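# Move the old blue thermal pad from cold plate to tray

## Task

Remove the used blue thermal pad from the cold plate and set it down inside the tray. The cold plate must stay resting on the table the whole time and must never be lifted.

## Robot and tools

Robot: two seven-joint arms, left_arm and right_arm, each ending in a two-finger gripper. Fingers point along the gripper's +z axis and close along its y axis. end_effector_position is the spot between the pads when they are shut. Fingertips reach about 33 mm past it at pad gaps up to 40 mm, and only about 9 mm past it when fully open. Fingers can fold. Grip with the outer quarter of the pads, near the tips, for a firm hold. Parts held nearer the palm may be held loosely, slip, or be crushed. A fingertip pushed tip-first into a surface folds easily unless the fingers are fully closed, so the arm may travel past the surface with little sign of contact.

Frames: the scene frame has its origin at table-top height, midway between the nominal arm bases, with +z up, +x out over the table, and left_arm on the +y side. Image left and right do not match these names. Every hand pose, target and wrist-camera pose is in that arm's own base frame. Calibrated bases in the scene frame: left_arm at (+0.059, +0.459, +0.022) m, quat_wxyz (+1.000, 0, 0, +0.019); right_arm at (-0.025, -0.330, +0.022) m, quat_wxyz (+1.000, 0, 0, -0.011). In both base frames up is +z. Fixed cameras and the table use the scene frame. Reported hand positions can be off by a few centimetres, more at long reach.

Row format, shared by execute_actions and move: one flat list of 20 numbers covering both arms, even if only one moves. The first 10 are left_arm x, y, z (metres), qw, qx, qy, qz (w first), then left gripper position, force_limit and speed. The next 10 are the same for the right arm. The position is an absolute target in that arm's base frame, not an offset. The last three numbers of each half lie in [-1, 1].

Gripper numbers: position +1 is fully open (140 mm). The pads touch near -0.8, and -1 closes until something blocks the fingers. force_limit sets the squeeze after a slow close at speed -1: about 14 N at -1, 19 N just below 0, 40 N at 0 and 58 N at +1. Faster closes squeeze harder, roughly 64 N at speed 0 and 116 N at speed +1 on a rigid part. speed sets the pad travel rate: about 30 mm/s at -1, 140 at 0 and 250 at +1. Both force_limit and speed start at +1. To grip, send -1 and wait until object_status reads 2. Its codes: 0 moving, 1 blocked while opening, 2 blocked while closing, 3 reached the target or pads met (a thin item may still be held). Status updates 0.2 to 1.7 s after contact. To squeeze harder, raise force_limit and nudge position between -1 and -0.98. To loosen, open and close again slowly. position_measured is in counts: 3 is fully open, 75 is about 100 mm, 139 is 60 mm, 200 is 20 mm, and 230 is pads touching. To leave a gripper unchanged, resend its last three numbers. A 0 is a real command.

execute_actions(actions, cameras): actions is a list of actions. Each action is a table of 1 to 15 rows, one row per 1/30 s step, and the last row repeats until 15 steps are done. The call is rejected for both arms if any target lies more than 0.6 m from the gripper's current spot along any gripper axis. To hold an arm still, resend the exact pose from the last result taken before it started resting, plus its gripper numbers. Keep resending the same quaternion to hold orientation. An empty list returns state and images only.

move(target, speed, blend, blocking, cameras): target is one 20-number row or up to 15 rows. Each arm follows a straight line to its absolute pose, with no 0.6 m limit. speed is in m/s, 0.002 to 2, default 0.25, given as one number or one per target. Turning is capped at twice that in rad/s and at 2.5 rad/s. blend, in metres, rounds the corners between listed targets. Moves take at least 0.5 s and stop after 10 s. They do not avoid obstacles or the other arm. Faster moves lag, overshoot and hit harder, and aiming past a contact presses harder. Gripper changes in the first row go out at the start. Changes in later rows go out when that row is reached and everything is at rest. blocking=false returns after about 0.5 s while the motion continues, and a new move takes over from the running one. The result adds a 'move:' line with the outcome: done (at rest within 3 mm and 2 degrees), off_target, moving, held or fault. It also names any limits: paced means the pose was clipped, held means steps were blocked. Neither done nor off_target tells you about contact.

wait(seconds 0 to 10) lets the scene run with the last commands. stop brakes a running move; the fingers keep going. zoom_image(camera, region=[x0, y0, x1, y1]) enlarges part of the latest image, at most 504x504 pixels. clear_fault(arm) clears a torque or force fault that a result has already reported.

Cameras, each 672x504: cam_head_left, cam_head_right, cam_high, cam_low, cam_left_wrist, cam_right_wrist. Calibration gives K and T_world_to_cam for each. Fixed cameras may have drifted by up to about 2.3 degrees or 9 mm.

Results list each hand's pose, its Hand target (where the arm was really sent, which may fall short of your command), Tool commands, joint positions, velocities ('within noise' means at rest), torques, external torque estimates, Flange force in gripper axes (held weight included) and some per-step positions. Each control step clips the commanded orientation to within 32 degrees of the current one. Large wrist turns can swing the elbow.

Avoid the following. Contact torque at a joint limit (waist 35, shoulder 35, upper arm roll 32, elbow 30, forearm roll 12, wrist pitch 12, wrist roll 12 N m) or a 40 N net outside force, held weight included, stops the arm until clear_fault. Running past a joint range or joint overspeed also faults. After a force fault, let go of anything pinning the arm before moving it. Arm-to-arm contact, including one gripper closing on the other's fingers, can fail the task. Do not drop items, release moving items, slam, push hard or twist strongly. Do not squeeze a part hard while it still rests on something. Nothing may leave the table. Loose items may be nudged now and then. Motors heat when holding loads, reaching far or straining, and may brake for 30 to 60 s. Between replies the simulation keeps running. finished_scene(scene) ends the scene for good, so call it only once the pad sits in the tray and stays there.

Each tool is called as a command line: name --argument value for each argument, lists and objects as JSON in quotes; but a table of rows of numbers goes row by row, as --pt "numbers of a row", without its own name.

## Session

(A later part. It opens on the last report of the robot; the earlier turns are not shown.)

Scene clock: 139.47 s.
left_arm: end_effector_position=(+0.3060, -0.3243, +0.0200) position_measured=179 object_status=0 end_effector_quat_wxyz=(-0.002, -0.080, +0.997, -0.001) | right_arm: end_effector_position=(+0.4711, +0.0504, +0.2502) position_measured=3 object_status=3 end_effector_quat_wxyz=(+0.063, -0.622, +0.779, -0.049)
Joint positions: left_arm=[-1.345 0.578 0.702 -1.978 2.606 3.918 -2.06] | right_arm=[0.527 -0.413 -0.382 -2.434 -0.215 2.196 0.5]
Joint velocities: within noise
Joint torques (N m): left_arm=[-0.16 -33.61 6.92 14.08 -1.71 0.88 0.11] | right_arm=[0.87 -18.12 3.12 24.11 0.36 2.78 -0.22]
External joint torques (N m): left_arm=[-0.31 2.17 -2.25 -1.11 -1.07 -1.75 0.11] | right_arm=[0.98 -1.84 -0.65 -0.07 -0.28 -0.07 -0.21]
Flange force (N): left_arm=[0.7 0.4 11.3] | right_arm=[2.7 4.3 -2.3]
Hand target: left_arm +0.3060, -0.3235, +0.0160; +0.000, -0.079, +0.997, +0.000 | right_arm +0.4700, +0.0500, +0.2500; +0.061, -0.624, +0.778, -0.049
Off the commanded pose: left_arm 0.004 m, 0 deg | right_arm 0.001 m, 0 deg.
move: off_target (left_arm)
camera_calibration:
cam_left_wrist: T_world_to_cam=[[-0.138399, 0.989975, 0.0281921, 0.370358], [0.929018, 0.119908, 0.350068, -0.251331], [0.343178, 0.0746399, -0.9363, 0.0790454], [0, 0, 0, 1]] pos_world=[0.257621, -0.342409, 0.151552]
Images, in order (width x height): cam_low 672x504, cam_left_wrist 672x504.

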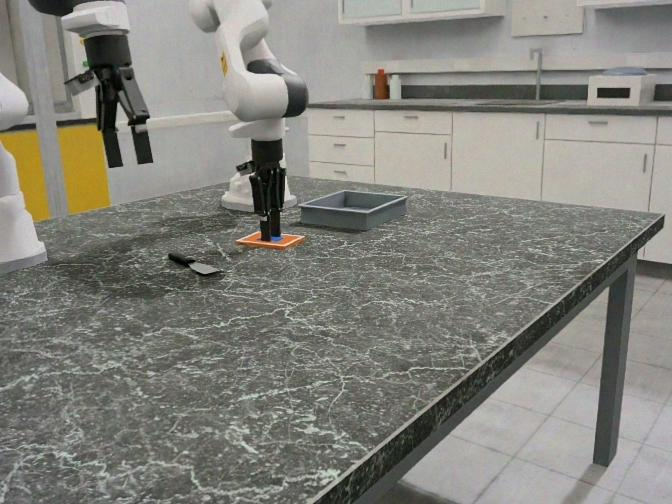

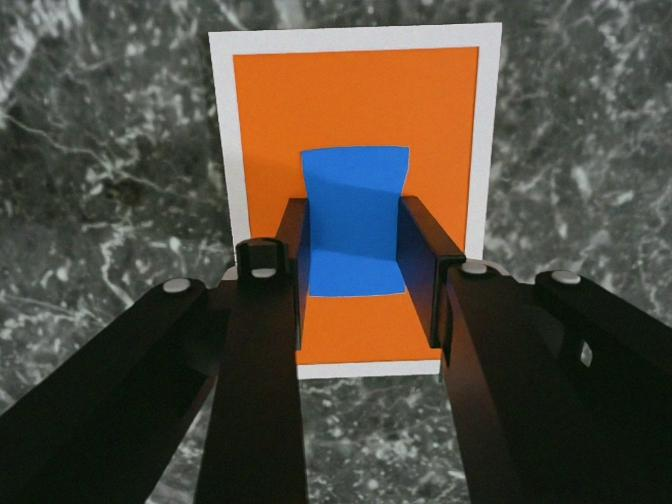

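wait --seconds 1.5 --cameras '["cam_left_wrist"]'

Scene clock: 145.80 s.
left_arm: end_effector_position=(+0.3060, -0.3243, +0.0200) position_measured=179 object_status=2 end_effector_quat_wxyz=(-0.002, -0.080, +0.997, -0.001) | right_arm: end_effector_position=(+0.4711, +0.0504, +0.2502) position_measured=3 object_status=3 end_effector_quat_wxyz=(+0.063, -0.622, +0.779, -0.049)
Joint positions: left_arm=[-1.345 0.578 0.702 -1.978 2.606 3.918 -2.06] | right_arm=[0.527 -0.413 -0.382 -2.434 -0.215 2.196 0.5]
Joint velocities: within noise
Joint torques (N m): left_arm=[-0.18 -33.53 6.93 14.05 -1.64 0.93 0.15] | right_arm=[0.82 -18.14 3.06 24.07 0.36 2.78 -0.24]
External joint torques (N m): left_arm=[-0.1 2.37 -2.1 -1.27 -0.96 -1.7 0.15] | right_arm=[0.88 -1.67 -0.79 -0.26 -0.28 -0.1 -0.23]
Flange force (N): left_arm=[0.3 0.7 11.6] | right_arm=[3.0 4.2 -1.8]
Hand target: left_arm +0.3060, -0.3235, +0.0160; +0.000, -0.079, +0.997, +0.000 | right_arm +0.4700, +0.0500, +0.2500; +0.061, -0.624, +0.778, -0.049
Tool commands: left_gripper/position=-1.0 left_gripper/force_limit=-1.0 left_gripper/speed=-1.0 right_gripper/position=+1.0 right_gripper/force_limit=+1.0 right_gripper/speed=+1.0
Off the commanded pose: left_arm 0.004 m, 0 deg | right_arm 0.001 m, 0 deg.
wait: 1.50 s; at rest from the start
camera_calibration:
cam_left_wrist: T_world_to_cam=[[-0.138491, 0.989963, 0.028158, 0.370383], [0.929005, 0.120006, 0.35007, -0.251294], [0.343177, 0.0746403, -0.9363, 0.0790459], [0, 0, 0, 1]] pos_world=[0.257622, -0.342409, 0.151552]
Images, in order (width x height): cam_left_wrist 672x504.

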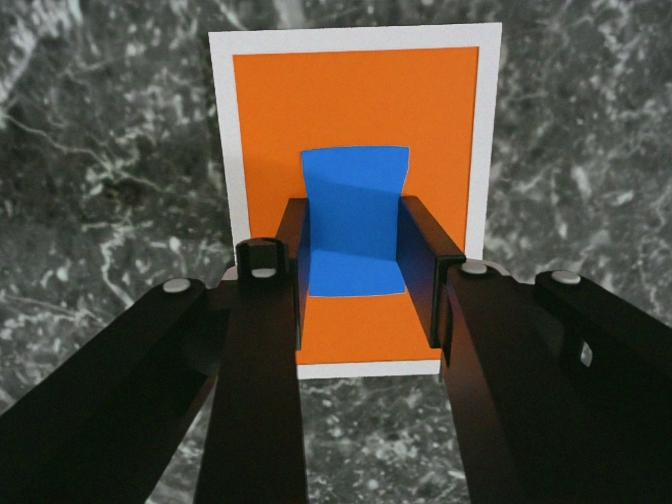

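Lift slightly, slowly.

move --target '[0.306,-0.3235,0.024,0,-0.0785,0.9969,0,-1,-1,-1,0.47,0.05,0.25,0.061,-0.624,0.778,-0.049,1,1,1]' --cameras '["cam_left_wrist","cam_low"]' --speed 0.02

zoom_image --camera "cam_low" --region '[220, 180, 320, 260]'

Scene clock: 151.87 s.
left_arm: end_effector_position=(+0.3067, -0.3249, +0.0249) position_measured=226 object_status=0 end_effector_quat_wxyz=(+0.000, -0.078, +0.997, -0.002) | right_arm: end_effector_position=(+0.4711, +0.0504, +0.2502) position_measured=3 object_status=3 end_effector_quat_wxyz=(+0.063, -0.622, +0.779, -0.049)
Joint positions: left_arm=[-1.36 0.571 0.717 -1.979 2.61 3.923 -2.061] | right_arm=[0.527 -0.413 -0.382 -2.434 -0.215 2.196 0.5]
Joint velocities: within noise
Joint torques (N m): left_arm=[-0.14 -35.81 9.05 15.07 -0.76 2.26 -0.1] | right_arm=[0.78 -18.1 2.98 24.15 0.36 2.8 -0.2]
External joint torques (N m): left_arm=[-0.09 -0.41 -0.04 -0.25 -0.09 -0.36 -0.1] | right_arm=[0.79 -1.74 -0.92 -0.14 -0.28 -0.08 -0.19]
Flange force (N): left_arm=[1.9 2.1 0.0] | right_arm=[3.1 4.0 -2.0]
Hand target: left_arm +0.3060, -0.3235, +0.0240; +0.000, -0.078, +0.997, +0.000 | right_arm +0.4700, +0.0500, +0.2500; +0.061, -0.624, +0.778, -0.049
Off the commanded pose: left_arm 0.002 m, 0 deg | right_arm 0.001 m, 0 deg.
move: done
camera_calibration:
cam_left_wrist: T_world_to_cam=[[-0.134175, 0.99059, 0.0269987, 0.369841], [0.927792, 0.116004, 0.354606, -0.254638], [0.348137, 0.0726284, -0.934626, 0.0811539], [0, 0, 0, 1]] pos_world=[0.257622, -0.342715, 0.15616]
Images, in order (width x height): cam_low 672x504, cam_left_wrist 672x504.

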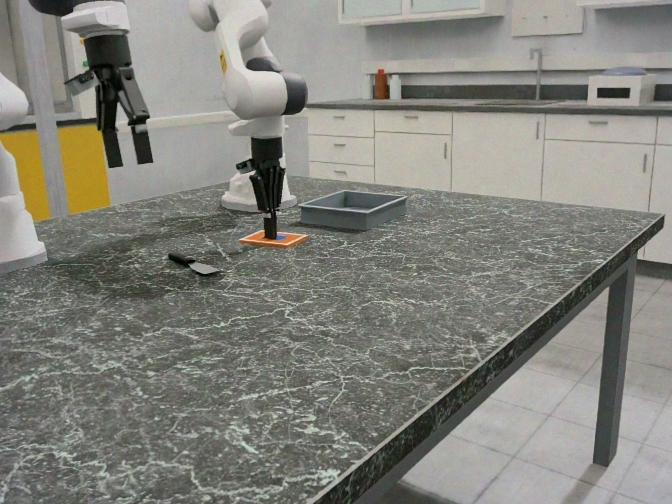

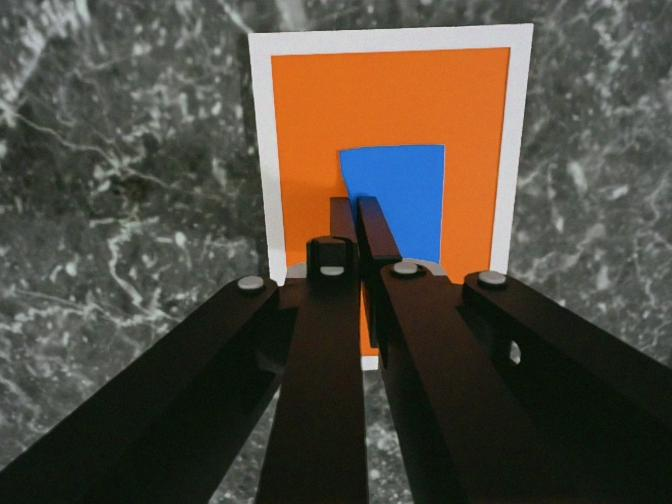

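Scaled by 5.040 from the camera's 672x504 image, which has a finer 960x720 frame.

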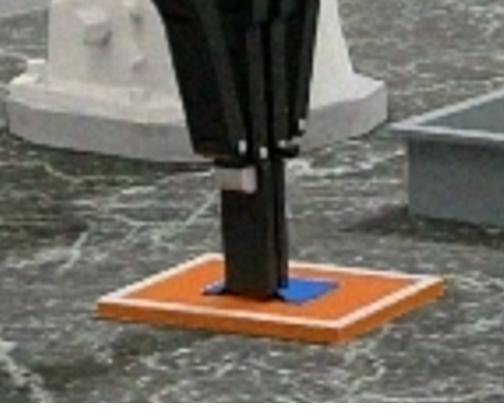

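move --target '[0.306,-0.3235,0.030,0,-0.0785,0.9969,0,-1,-1,-1,0.47,0.05,0.25,0.061,-0.624,0.778,-0.049,1,1,1]' --cameras '["cam_left_wrist","cam_low"]' --speed 0.02

zoom_image --camera "cam_low" --region '[220, 180, 320, 260]'

zoom_image --camera "cam_left_wrist" --region '[250, 100, 500, 380]'

Scene clock: 157.50 s.
left_arm: end_effector_position=(+0.3070, -0.3240, +0.0283) position_measured=228 object_status=2 end_effector_quat_wxyz=(+0.001, -0.078, +0.997, -0.001) | right_arm: end_effector_position=(+0.4711, +0.0504, +0.2502) position_measured=3 object_status=3 end_effector_quat_wxyz=(+0.063, -0.622, +0.779, -0.049)
Joint positions: left_arm=[-1.373 0.569 0.731 -1.979 2.612 3.93 -2.063] | right_arm=[0.527 -0.413 -0.382 -2.434 -0.215 2.196 0.5]
Joint velocities: within noise
Joint torques (N m): left_arm=[-0.53 -38.09 9.91 16.04 -0.67 3 -0.24] | right_arm=[0.83 -18.14 3.08 24.12 0.37 2.8 -0.24]
External joint torques (N m): left_arm=[-0.56 -2.8 0.58 0.59 0 0.39 -0.24] | right_arm=[0.88 -1.67 -0.78 -0.21 -0.27 -0.09 -0.22]
Flange force (N): left_arm=[4.4 3.2 -7.2] | right_arm=[2.9 4.1 -1.9]
Hand target: left_arm +0.3060, -0.3235, +0.0300; +0.000, -0.078, +0.997, +0.000 | right_arm +0.4700, +0.0500, +0.2500; +0.061, -0.624, +0.778, -0.049
Off the commanded pose: left_arm 0.002 m, 0 deg | right_arm 0.001 m, 0 deg.
move: done
camera_calibration:
cam_left_wrist: T_world_to_cam=[[-0.134141, 0.990528, 0.0293262, 0.368865], [0.927156, 0.115002, 0.35659, -0.256457], [0.34984, 0.0750233, -0.933801, 0.0844129], [0, 0, 0, 1]] pos_world=[0.257724, -0.342211, 0.159457]
Images, in order (width x height): cam_low 672x504, cam_left_wrist 672x504.

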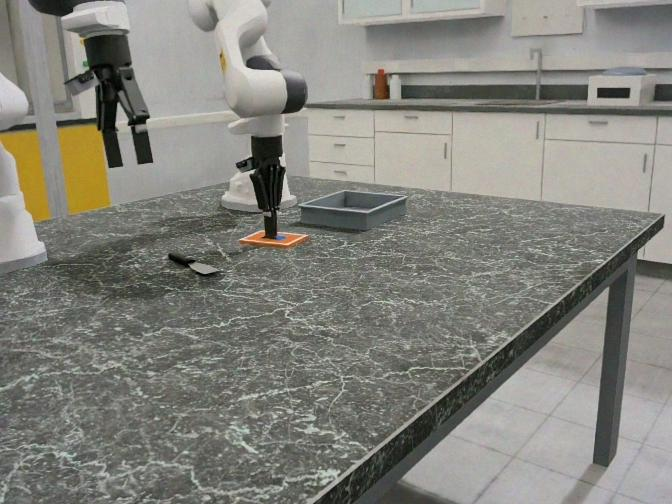

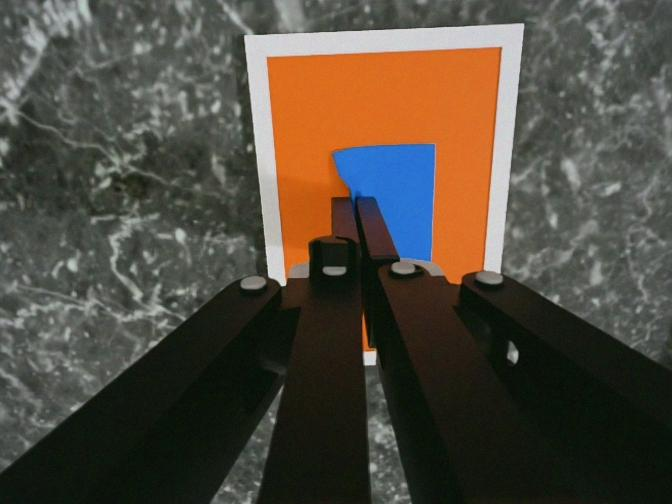

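Scaled by 5.040 from the camera's 672x504 image, which has a finer 960x720 frame.

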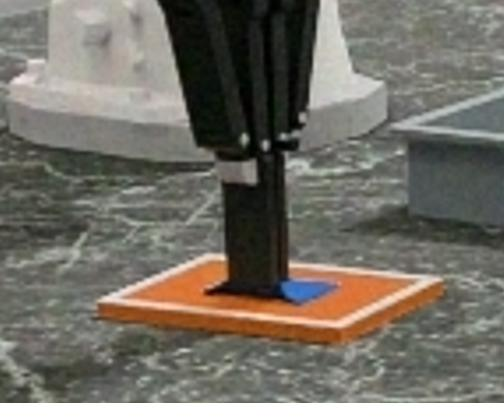

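Scaled by 1.800 from the camera's 672x504 image, which has a finer 960x720 frame.

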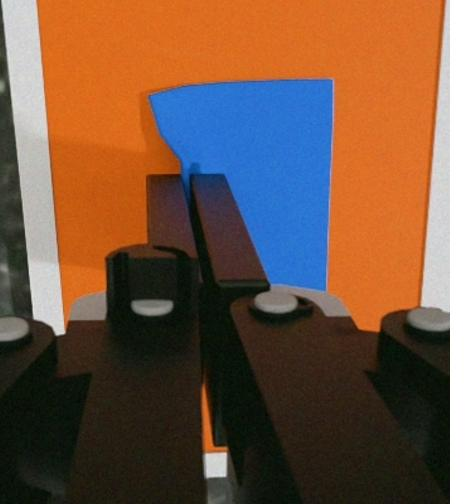

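move --pt "0.307 -0.324 0.030 0 -0.0785 0.9969 0 -0.97 0 -1 0.47 0.05 0.25 0.061 -0.624 0.778 -0.049 1 1 1" --pt "0.306 -0.320 0.037 0 -0.0785 0.9969 0 -0.97 0 -1 0.47 0.05 0.25 0.061 -0.624 0.778 -0.049 1 1 1" --cameras '["cam_left_wrist","cam_low"]' --speed 0.02

zoom_image --camera "cam_low" --region '[220, 180, 320, 260]'

zoom_image --camera "cam_left_wrist" --region '[250, 100, 500, 380]'

Scene clock: 169.53 s.
left_arm: end_effector_position=(+0.3071, -0.3210, +0.0353) position_measured=231 object_status=3 end_effector_quat_wxyz=(+0.002, -0.079, +0.997, -0.001) | right_arm: end_effector_position=(+0.4711, +0.0504, +0.2502) position_measured=3 object_status=3 end_effector_quat_wxyz=(+0.063, -0.622, +0.779, -0.049)
Joint positions: left_arm=[-1.386 0.553 0.749 -1.987 2.618 3.939 -2.063] | right_arm=[0.527 -0.413 -0.382 -2.434 -0.215 2.196 0.5]
Joint velocities: within noise
Joint torques (N m): left_arm=[0.16 -37.61 9.86 15.98 -0.4 3.06 -0.12] | right_arm=[0.72 -18.07 3.13 24.1 0.38 2.8 -0.27]
External joint torques (N m): left_arm=[0.16 -3.01 0.6 0.46 0.27 0.45 -0.12] | right_arm=[0.7 -1.68 -0.8 -0.2 -0.26 -0.08 -0.25]
Flange force (N): left_arm=[3.1 4.7 -7.0] | right_arm=[3.1 4.1 -1.9]
Hand target: left_arm +0.3060, -0.3200, +0.0370; +0.000, -0.079, +0.997, +0.000 | right_arm +0.4700, +0.0500, +0.2500; +0.061, -0.624, +0.778, -0.049
Off the commanded pose: left_arm 0.002 m, 0 deg | right_arm 0.001 m, 0 deg.
move: done
camera_calibration:
cam_left_wrist: T_world_to_cam=[[-0.135541, 0.990364, 0.0284254, 0.366143], [0.926812, 0.116597, 0.356966, -0.258734], [0.350211, 0.0747283, -0.933685, 0.0905101], [0, 0, 0, 1]] pos_world=[0.257728, -0.339211, 0.166459]
Images, in order (width x height): cam_low 672x504, cam_left_wrist 672x504.

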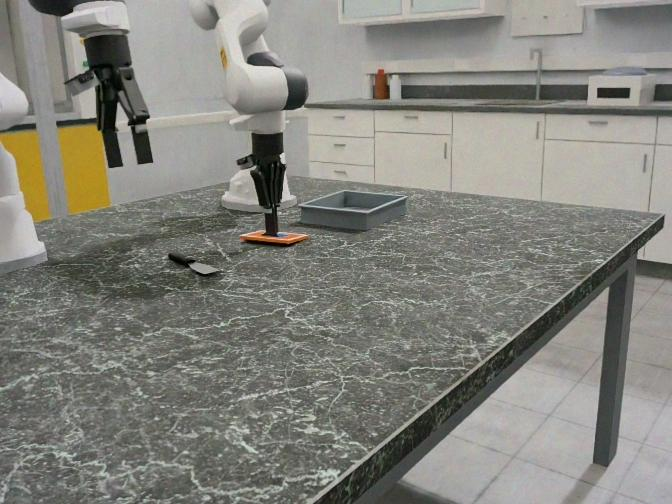

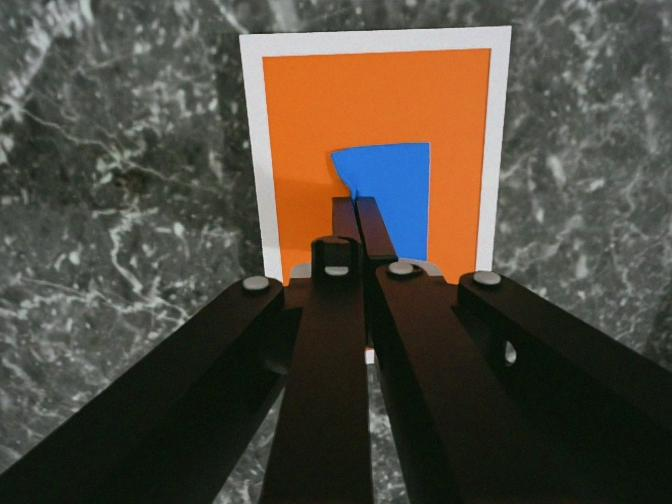

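Scaled by 5.040 from the camera's 672x504 image, which has a finer 960x720 frame.

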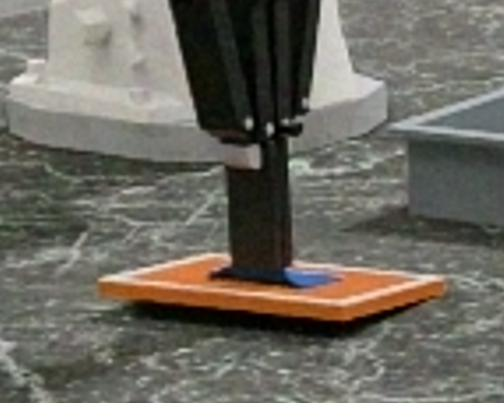

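Scaled by 1.800 from the camera's 672x504 image, which has a finer 960x720 frame.

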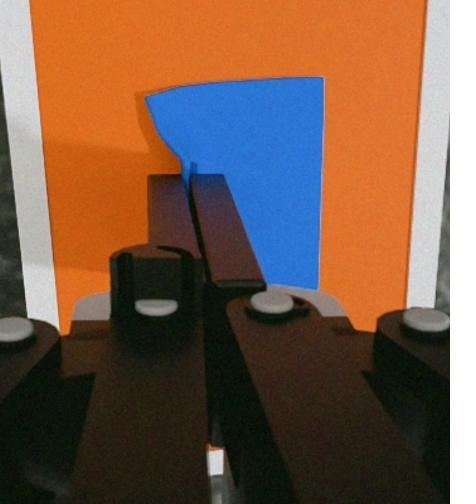

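move --target '[0.306,-0.322,0.026,0,-0.0785,0.9969,0,-0.97,0,-1,0.47,0.05,0.25,0.061,-0.624,0.778,-0.049,1,1,1]' --cameras '["cam_left_wrist","cam_low","cam_high","cam_head_right"]' --speed 0.02

zoom_image --camera "cam_low" --region '[220, 180, 320, 260]'

Scene clock: 174.57 s.
left_arm: end_effector_position=(+0.3048, -0.3205, +0.0273) position_measured=231 object_status=3 end_effector_quat_wxyz=(-0.002, -0.079, +0.997, +0.002) | right_arm: end_effector_position=(+0.4711, +0.0504, +0.2502) position_measured=3 object_status=3 end_effector_quat_wxyz=(+0.063, -0.622, +0.779, -0.049)
Joint positions: left_arm=[-1.37 0.568 0.73 -1.986 2.613 3.933 -2.061] | right_arm=[0.527 -0.413 -0.382 -2.434 -0.215 2.196 0.5]
Joint velocities: within noise
Joint torques (N m): left_arm=[0.33 -35.92 8.41 15.74 -1.13 2.09 0.22] | right_arm=[0.8 -18.15 3.09 24.14 0.36 2.81 -0.21]
External joint torques (N m): left_arm=[0.42 -0.73 -0.79 0.36 -0.48 -0.55 0.22] | right_arm=[0.75 -1.71 -0.89 -0.16 -0.28 -0.07 -0.2]
Flange force (N): left_arm=[-1.1 0.9 2.4] | right_arm=[3.1 4.0 -1.9]
Hand target: left_arm +0.3060, -0.3220, +0.0260; +0.000, -0.079, +0.997, +0.000 | right_arm +0.4700, +0.0500, +0.2500; +0.061, -0.624, +0.778, -0.049
Off the commanded pose: left_arm 0.002 m, 0 deg | right_arm 0.001 m, 0 deg.
move: done
camera_calibration:
cam_left_wrist: T_world_to_cam=[[-0.136193, 0.990078, 0.0345888, 0.365465], [0.929296, 0.115577, 0.350785, -0.254744], [0.343307, 0.0799178, -0.935817, 0.0876462], [0, 0, 0, 1]] pos_world=[0.256417, -0.339401, 0.15874]
Images, in order (width x height): cam_head_right 672x504, cam_high 672x504, cam_low 672x504, cam_left_wrist 672x504.

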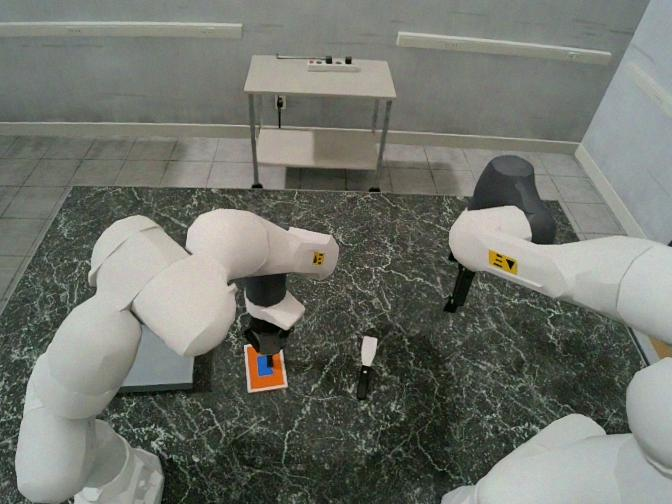

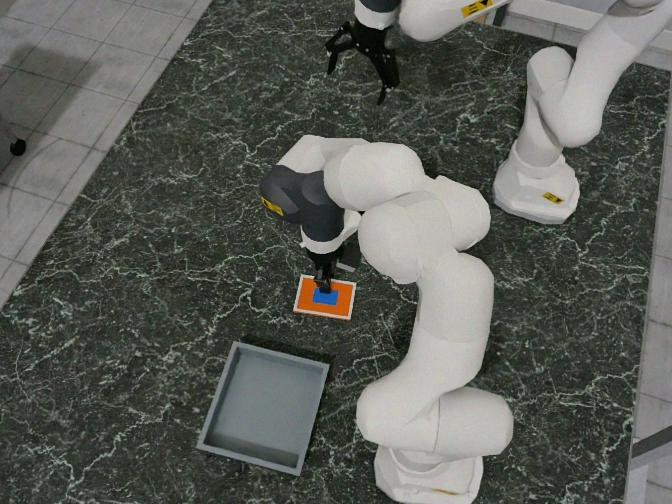

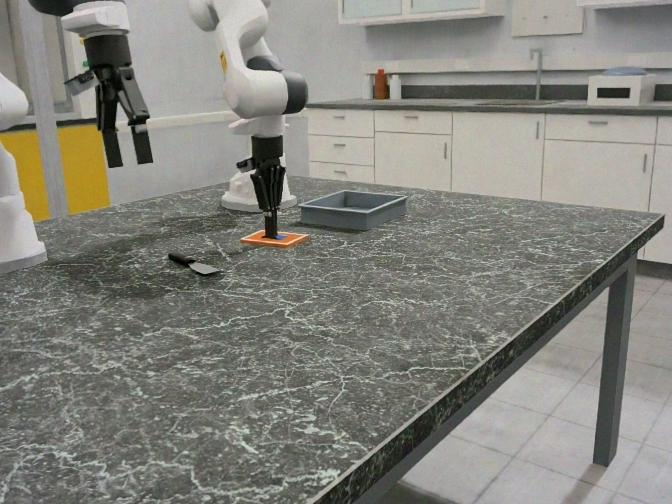

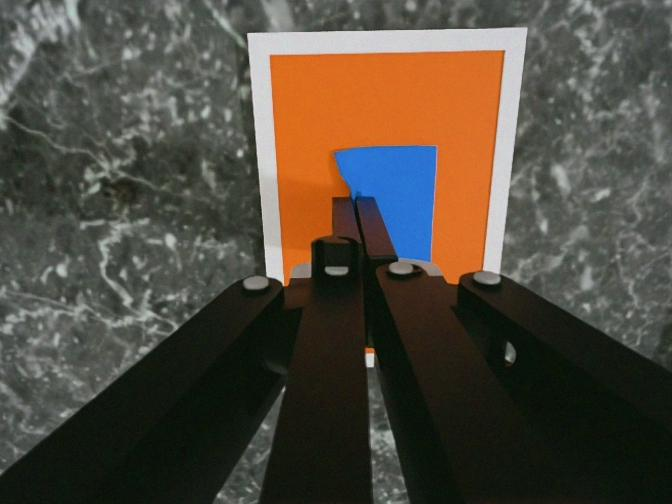

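Scaled by 5.040 from the camera's 672x504 image, which has a finer 960x720 frame.

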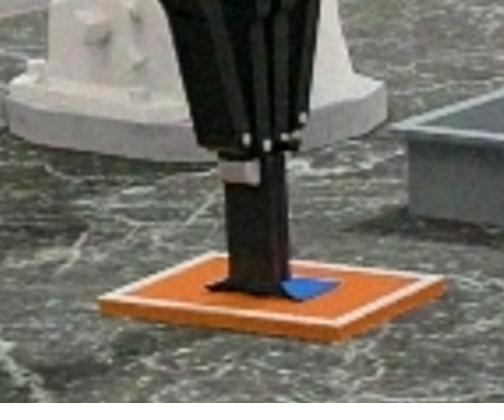

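move --pt "0.306 -0.322 0.026 0 -0.0785 0.9969 0 -0.97 0 -1 0.43 0.23 0.25 0.2395 -0.720 0.578 0.2985 -1 -1 0" --pt "0.306 -0.322 0.026 0 -0.0785 0.9969 0 -0.97 0 -1 0.4225 0.33 0.14 0.2395 -0.720 0.578 0.2985 -1 -1 0" --speed 0.2

zoom_image --camera "cam_low" --region '[180, 140, 340, 268]'

Scene clock: 214.87 s.
left_arm: end_effector_position=(+0.3048, -0.3207, +0.0272) position_measured=231 object_status=3 end_effector_quat_wxyz=(-0.002, -0.079, +0.997, +0.001) | right_arm: end_effector_position=(+0.4205, +0.3299, +0.1398) position_measured=233 object_status=3 end_effector_quat_wxyz=(-0.237, +0.718, -0.580, -0.301)
Joint positions: left_arm=[-1.369 0.568 0.729 -1.985 2.613 3.932 -2.061] | right_arm=[2.041 -0.46 -1.68 -2.426 0.558 2.495 -0.333]
Joint velocities: left_arm=[within noise] | right_arm=[-0.001 0 -0.001 0.001 0 0.001 -0.005]
Joint torques (N m): left_arm=[0.54 -35.83 8.1 15.56 -1.07 2.06 0.1] | right_arm=[1.39 10.21 10.79 18.99 -0.66 1.55 -0.26]
External joint torques (N m): left_arm=[0.58 -0.69 -1.11 0.25 -0.42 -0.58 0.1] | right_arm=[1.38 -1.11 -2.16 0.45 -0.48 0.34 -0.24]
Flange force (N): left_arm=[-1.1 1.0 3.0] | right_arm=[8.8 -20.5 15.7]
Hand target: left_arm +0.3060, -0.3220, +0.0260; +0.000, -0.079, +0.997, +0.000 | right_arm +0.4225, +0.3300, +0.1400; -0.240, +0.720, -0.578, -0.299
Off the commanded pose: left_arm 0.002 m, 0 deg | right_arm 0.002 m, 1 deg.
move: done
camera_calibration:
cam_left_wrist: T_world_to_cam=[[-0.136074, 0.990114, 0.0340405, 0.36575], [0.929418, 0.115685, 0.350428, -0.254717], [0.343025, 0.079322, -0.935971, 0.0874296], [0, 0, 0, 1]] pos_world=[0.256517, -0.339602, 0.158641]
cam_right_wrist: T_world_to_cam=[[-0.978635, -0.205413, 0.0089242, 0.488581], [-0.0799552, 0.420195, 0.903905, -0.22488], [-0.189424, 0.883879, -0.427641, -0.012452], [0, 0, 0, 1]] pos_world=[0.457803, 0.20586, 0.193584]

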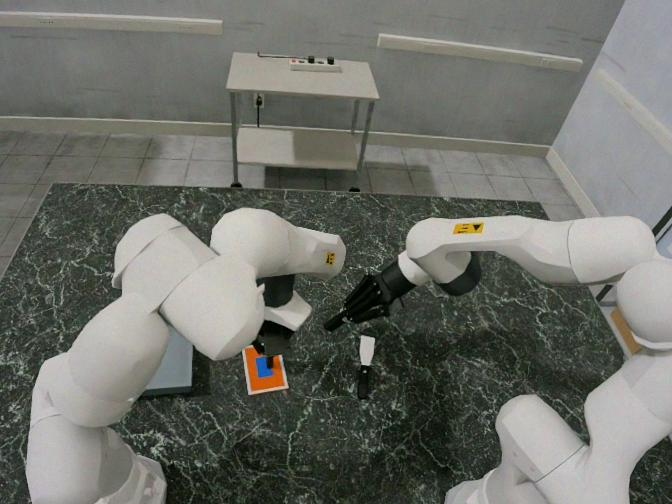

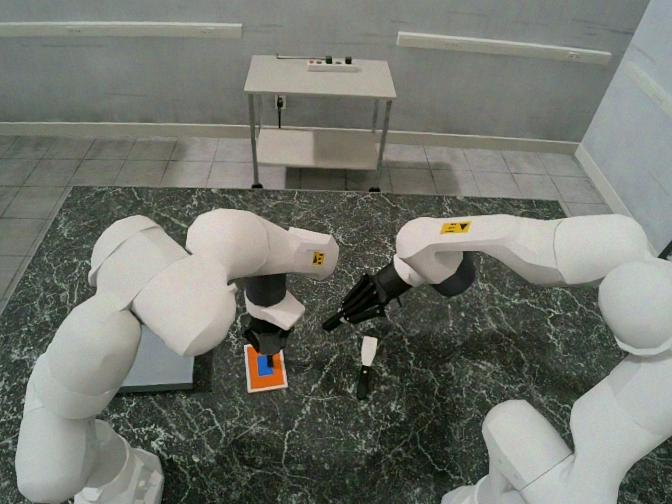

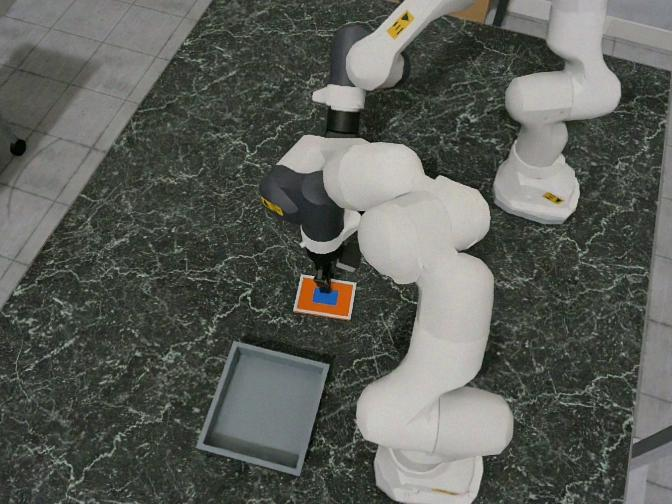

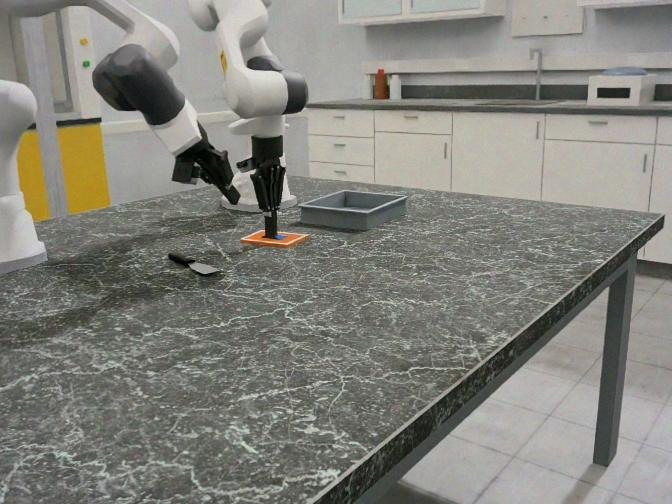

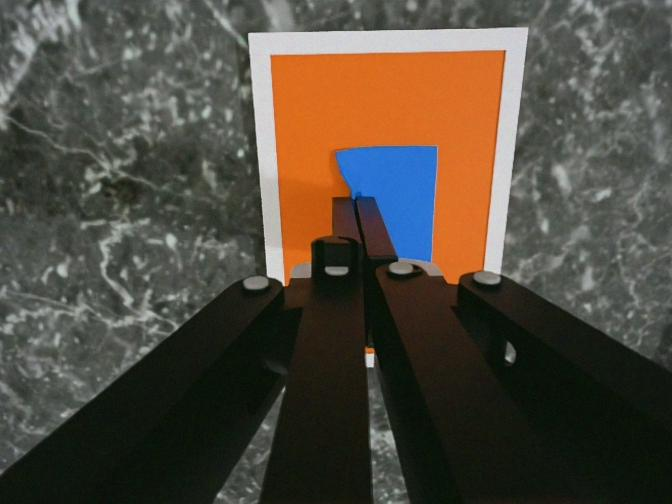

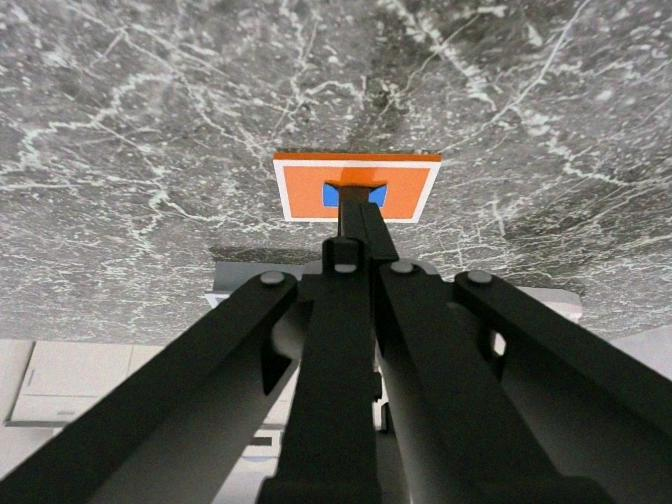

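Scaled by 3.150 from the camera's 672x504 image, which has a finer 960x720 frame.

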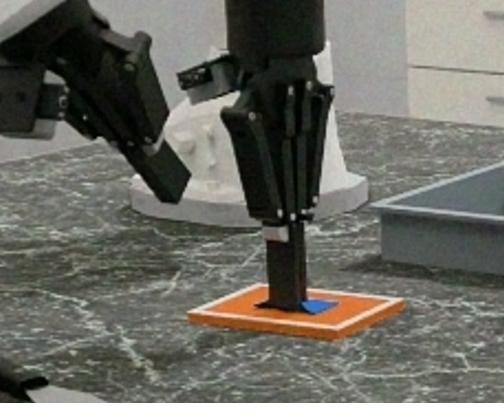

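move --pt "0.306 -0.322 0.026 0 -0.0785 0.9969 0 -0.97 0 -1 0.398 0.402 0.075 0.2395 -0.720 0.578 0.2985 -1 -1 0" --pt "0.306 -0.322 0.026 0 -0.0785 0.9969 0 -0.97 0 -1 0.3885 0.443 0.037 0.2395 -0.720 0.578 0.2985 -1 -1 0" --speed '[0.12,0.05]' --cameras '["cam_low","cam_left_wrist","cam_right_wrist"]'

zoom_image --camera "cam_low" --region '[180, 140, 340, 268]'

Scene clock: 227.50 s.
left_arm: end_effector_position=(+0.3048, -0.3208, +0.0272) position_measured=231 object_status=3 end_effector_quat_wxyz=(-0.002, -0.079, +0.997, +0.001) | right_arm: end_effector_position=(+0.3867, +0.4427, +0.0371) position_measured=233 object_status=3 end_effector_quat_wxyz=(-0.237, +0.719, -0.580, -0.301)
Joint positions: left_arm=[-1.368 0.568 0.728 -1.985 2.613 3.932 -2.061] | right_arm=[2.647 -0.728 -2.037 -2.371 0.576 2.898 -0.343]
Joint velocities: left_arm=[within noise] | right_arm=[0.001 -0.001 -0.001 0.001 0.002 0.003 -0.001]
Joint torques (N m): left_arm=[0.51 -35.87 8.11 15.49 -1.09 2.06 0.13] | right_arm=[1.43 24.67 15.8 13.85 -1.73 1.51 -0.29]
External joint torques (N m): left_arm=[0.56 -0.62 -1.1 0.1 -0.43 -0.58 0.13] | right_arm=[1.49 -0.74 -2.22 0.42 -0.4 0.31 -0.27]
Flange force (N): left_arm=[-0.9 1.4 3.2] | right_arm=[3.1 -9.5 11.8]
Hand target: left_arm +0.3060, -0.3220, +0.0260; +0.000, -0.079, +0.997, +0.000 | right_arm +0.3885, +0.4430, +0.0370; -0.240, +0.720, -0.578, -0.299
Off the commanded pose: left_arm 0.002 m, 0 deg | right_arm 0.002 m, 0 deg.
move: done
camera_calibration:
cam_left_wrist: T_world_to_cam=[[-0.136071, 0.990115, 0.0340278, 0.365751], [0.929386, 0.115678, 0.350515, -0.254724], [0.343114, 0.0793197, -0.935939, 0.0874011], [0, 0, 0, 1]] pos_world=[0.256517, -0.339602, 0.158641]
cam_right_wrist: T_world_to_cam=[[-0.978321, -0.20696, 0.0074498, 0.480204], [-0.0819571, 0.419954, 0.903837, -0.181342], [-0.190187, 0.883632, -0.427812, -0.162084], [0, 0, 0, 1]] pos_world=[0.424106, 0.318761, 0.0909845]
Images, in order (width x height): cam_low 672x504, cam_left_wrist 672x504, cam_right_wrist 672x504.

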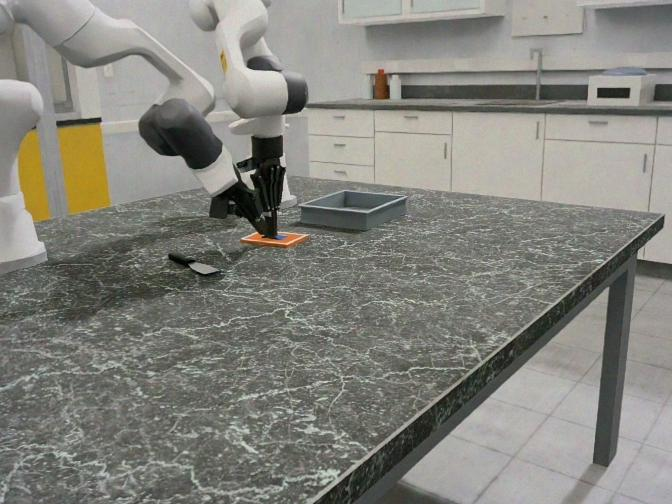

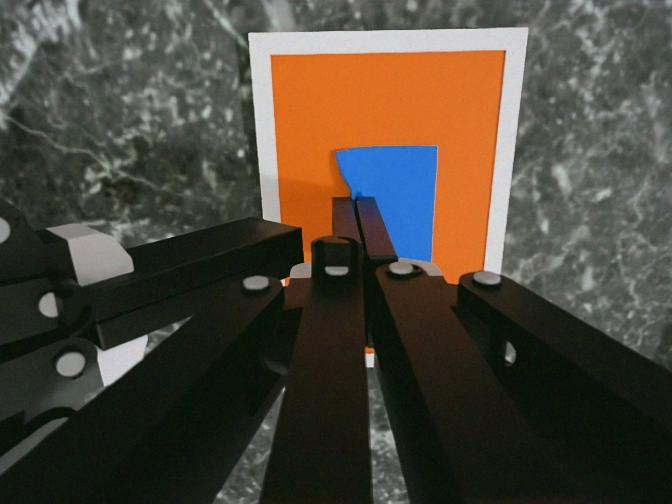

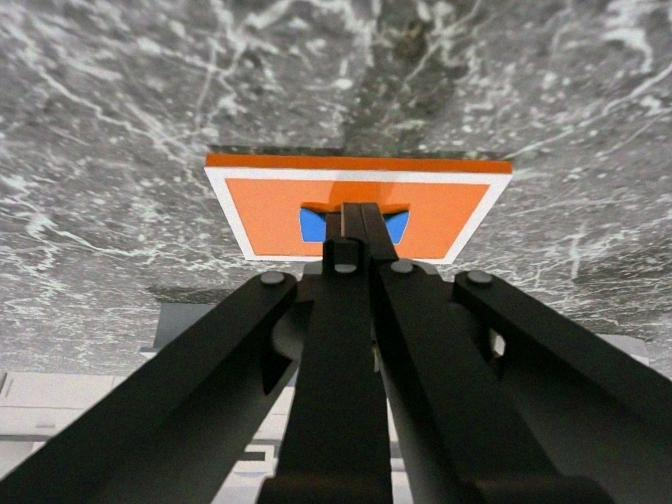

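Scaled by 3.150 from the camera's 672x504 image, which has a finer 960x720 frame.

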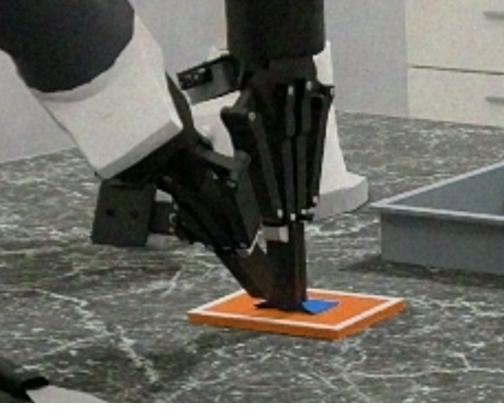

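move --pt "0.306 -0.322 0.026 0 -0.0785 0.9969 0 -0.97 0 -1 0.3895 0.437 0.037 0.2395 -0.720 0.578 0.2985 -1 -1 0" --pt "0.306 -0.322 0.026 0 -0.0785 0.9969 0 -0.97 0 -1 0.3895 0.437 0.022 0.2395 -0.720 0.578 0.2985 -1 -1 0" --speed 0.03 --cameras '["cam_low","cam_left_wrist","cam_right_wrist"]'

zoom_image --camera "cam_low" --region '[210, 180, 330, 268]'

Scene clock: 237.33 s.
left_arm: end_effector_position=(+0.3049, -0.3208, +0.0272) position_measured=231 object_status=3 end_effector_quat_wxyz=(-0.002, -0.079, +0.997, +0.001) | right_arm: end_effector_position=(+0.3877, +0.4367, +0.0221) position_measured=233 object_status=3 end_effector_quat_wxyz=(-0.237, +0.718, -0.580, -0.301)
Joint positions: left_arm=[-1.368 0.568 0.728 -1.985 2.613 3.932 -2.061] | right_arm=[2.653 -0.764 -2.064 -2.37 0.56 2.917 -0.363]
Joint velocities: left_arm=[within noise] | right_arm=[-0.001 -0.001 0.002 0 -0.003 0.005 -0.005]
Joint torques (N m): left_arm=[0.5 -35.87 8.09 15.52 -1.1 2.07 0.1] | right_arm=[1.4 25.6 16.25 13.07 -1.96 1.55 -0.28]
External joint torques (N m): left_arm=[0.46 -0.83 -1.15 0.25 -0.46 -0.56 0.09] | right_arm=[1.34 -0.68 -2.36 0.53 -0.57 0.39 -0.26]
Flange force (N): left_arm=[-0.7 1.2 2.7] | right_arm=[3.4 -9.1 11.2]
Hand target: left_arm +0.3060, -0.3220, +0.0260; +0.000, -0.079, +0.997, +0.000 | right_arm +0.3895, +0.4370, +0.0220; -0.240, +0.720, -0.578, -0.299
Off the commanded pose: left_arm 0.002 m, 0 deg | right_arm 0.002 m, 1 deg.
move: done
camera_calibration:
cam_left_wrist: T_world_to_cam=[[-0.136037, 0.990122, 0.0339349, 0.36576], [0.92939, 0.11568, 0.350504, -0.254723], [0.343116, 0.0792203, -0.935946, 0.087368], [0, 0, 0, 1]] pos_world=[0.256517, -0.339602, 0.158641]
cam_right_wrist: T_world_to_cam=[[-0.978616, -0.2055, 0.00896489, 0.479485], [-0.079955, 0.420188, 0.903908, -0.166078], [-0.18952, 0.883862, -0.427633, -0.163308], [0, 0, 0, 1]] pos_world=[0.425003, 0.31266, 0.0759845]
Images, in order (width x height): cam_low 672x504, cam_left_wrist 672x504, cam_right_wrist 672x504.

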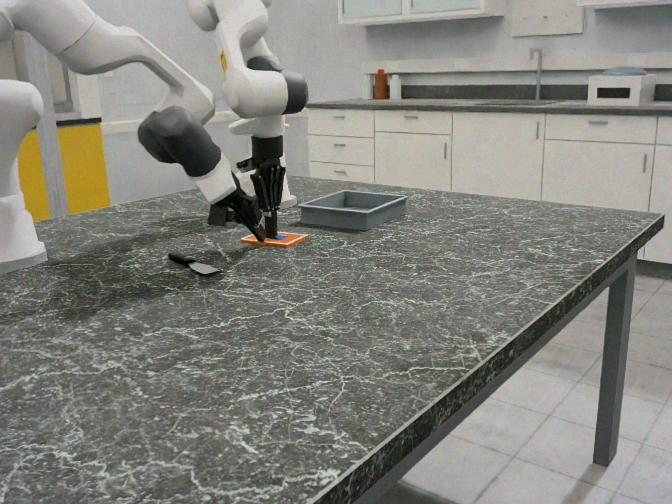

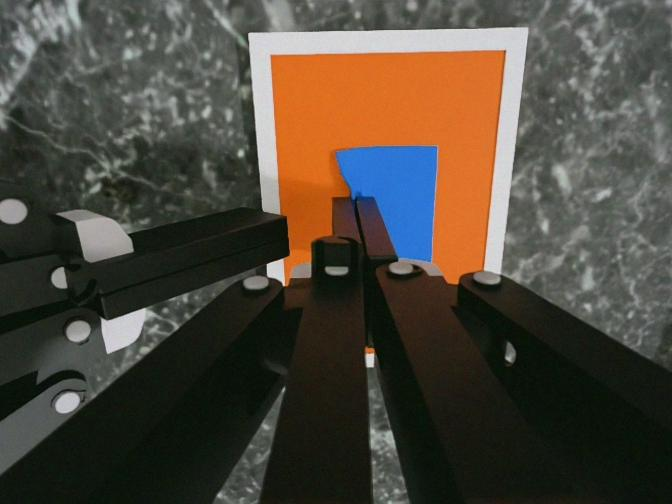

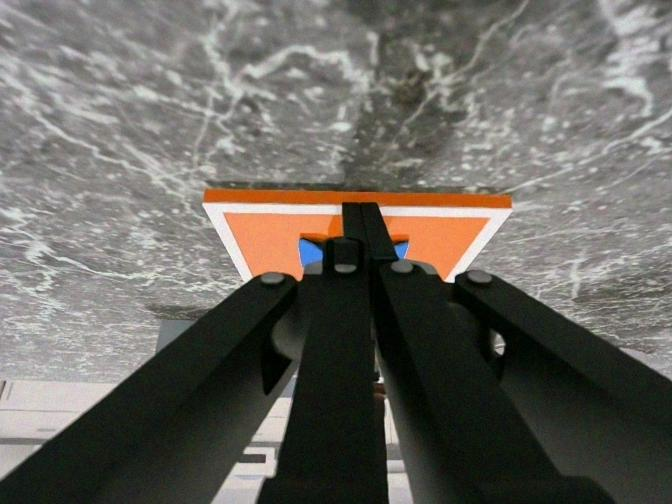

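Scaled by 4.200 from the camera's 672x504 image, which has a finer 960x720 frame.

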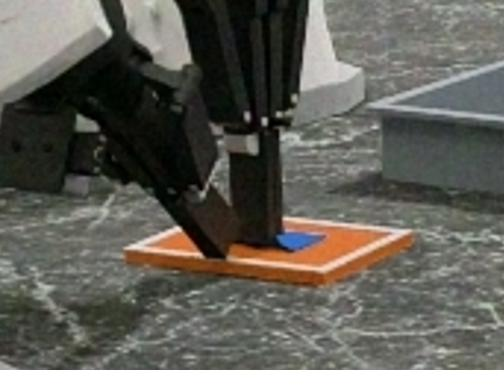

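move --pt "0.306 -0.322 0.026 0 -0.0785 0.9969 0 -0.97 0 -1 0.3885 0.442 0.023 0.2395 -0.720 0.578 0.2985 -1 -1 0" --pt "0.306 -0.322 0.026 0 -0.0785 0.9969 0 -0.97 0 -1 0.3885 0.442 0.014 0.2395 -0.720 0.578 0.2985 -1 -1 0" --speed 0.02 --cameras '["cam_low","cam_left_wrist","cam_right_wrist"]'

zoom_image --camera "cam_low" --region '[210, 180, 330, 268]'

Scene clock: 243.60 s.
left_arm: end_effector_position=(+0.3051, -0.3206, +0.0272) position_measured=231 object_status=3 end_effector_quat_wxyz=(-0.002, -0.079, +0.997, +0.001) | right_arm: end_effector_position=(+0.3869, +0.4430, +0.0171) position_measured=233 object_status=3 end_effector_quat_wxyz=(-0.238, +0.719, -0.578, -0.302)
Joint positions: left_arm=[-1.368 0.568 0.728 -1.985 2.613 3.932 -2.061] | right_arm=[2.678 -0.784 -2.078 -2.357 0.558 2.93 -0.367]
Joint velocities: left_arm=[within noise] | right_arm=[0.002 0.001 0 0.001 -0.002 0 -0.004]
Joint torques (N m): left_arm=[0.16 -36.23 7.94 15.79 -1.37 2.07 0.07] | right_arm=[2.77 23.9 13.69 12.17 -1.9 2.35 -0.26]
External joint torques (N m): left_arm=[0.17 -1.02 -1.3 0.44 -0.72 -0.58 0.07] | right_arm=[2.7 -3 -5.21 -0.09 -0.47 1.21 -0.24]
Flange force (N): left_arm=[-0.2 0.6 2.5] | right_arm=[8.8 -14.0 25.8]
Hand target: left_arm +0.3060, -0.3220, +0.0260; +0.000, -0.079, +0.997, +0.000 | right_arm +0.3885, +0.4420, +0.0141; -0.240, +0.720, -0.578, -0.299
Off the commanded pose: left_arm 0.002 m, 0 deg | right_arm 0.004 m, 0 deg.
move: off_target (right_arm)
camera_calibration:
cam_left_wrist: T_world_to_cam=[[-0.136796, 0.990017, 0.0339693, 0.365756], [0.929284, 0.116376, 0.350553, -0.254771], [0.3431, 0.0795215, -0.935927, 0.087352], [0, 0, 0, 1]] pos_world=[0.256818, -0.339401, 0.158641]
cam_right_wrist: T_world_to_cam=[[-0.977875, -0.20908, 0.00686673, 0.481314], [-0.0828928, 0.417413, 0.904928, -0.161922], [-0.192068, 0.884337, -0.425509, -0.170464], [0, 0, 0, 1]] pos_world=[0.424502, 0.318969, 0.0706886]
Images, in order (width x height): cam_low 672x504, cam_left_wrist 672x504, cam_right_wrist 672x504.

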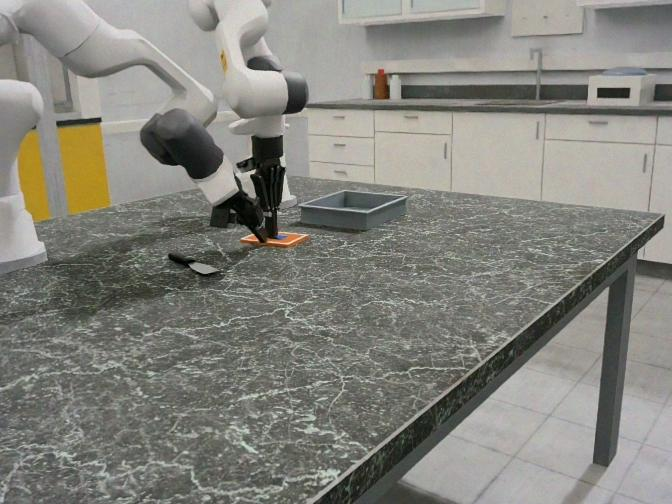

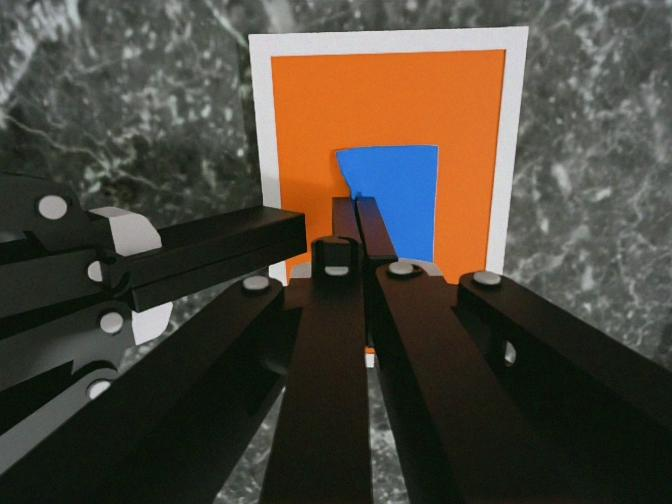

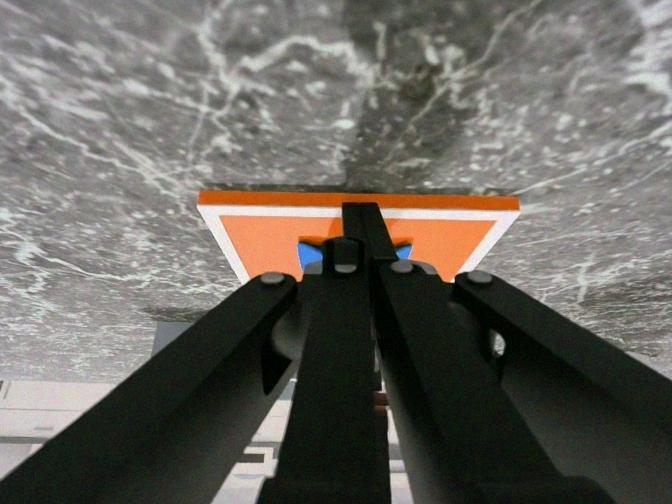

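Scaled by 4.200 from the camera's 672x504 image, which has a finer 960x720 frame.

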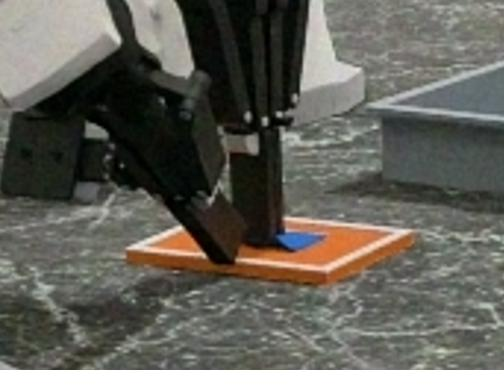

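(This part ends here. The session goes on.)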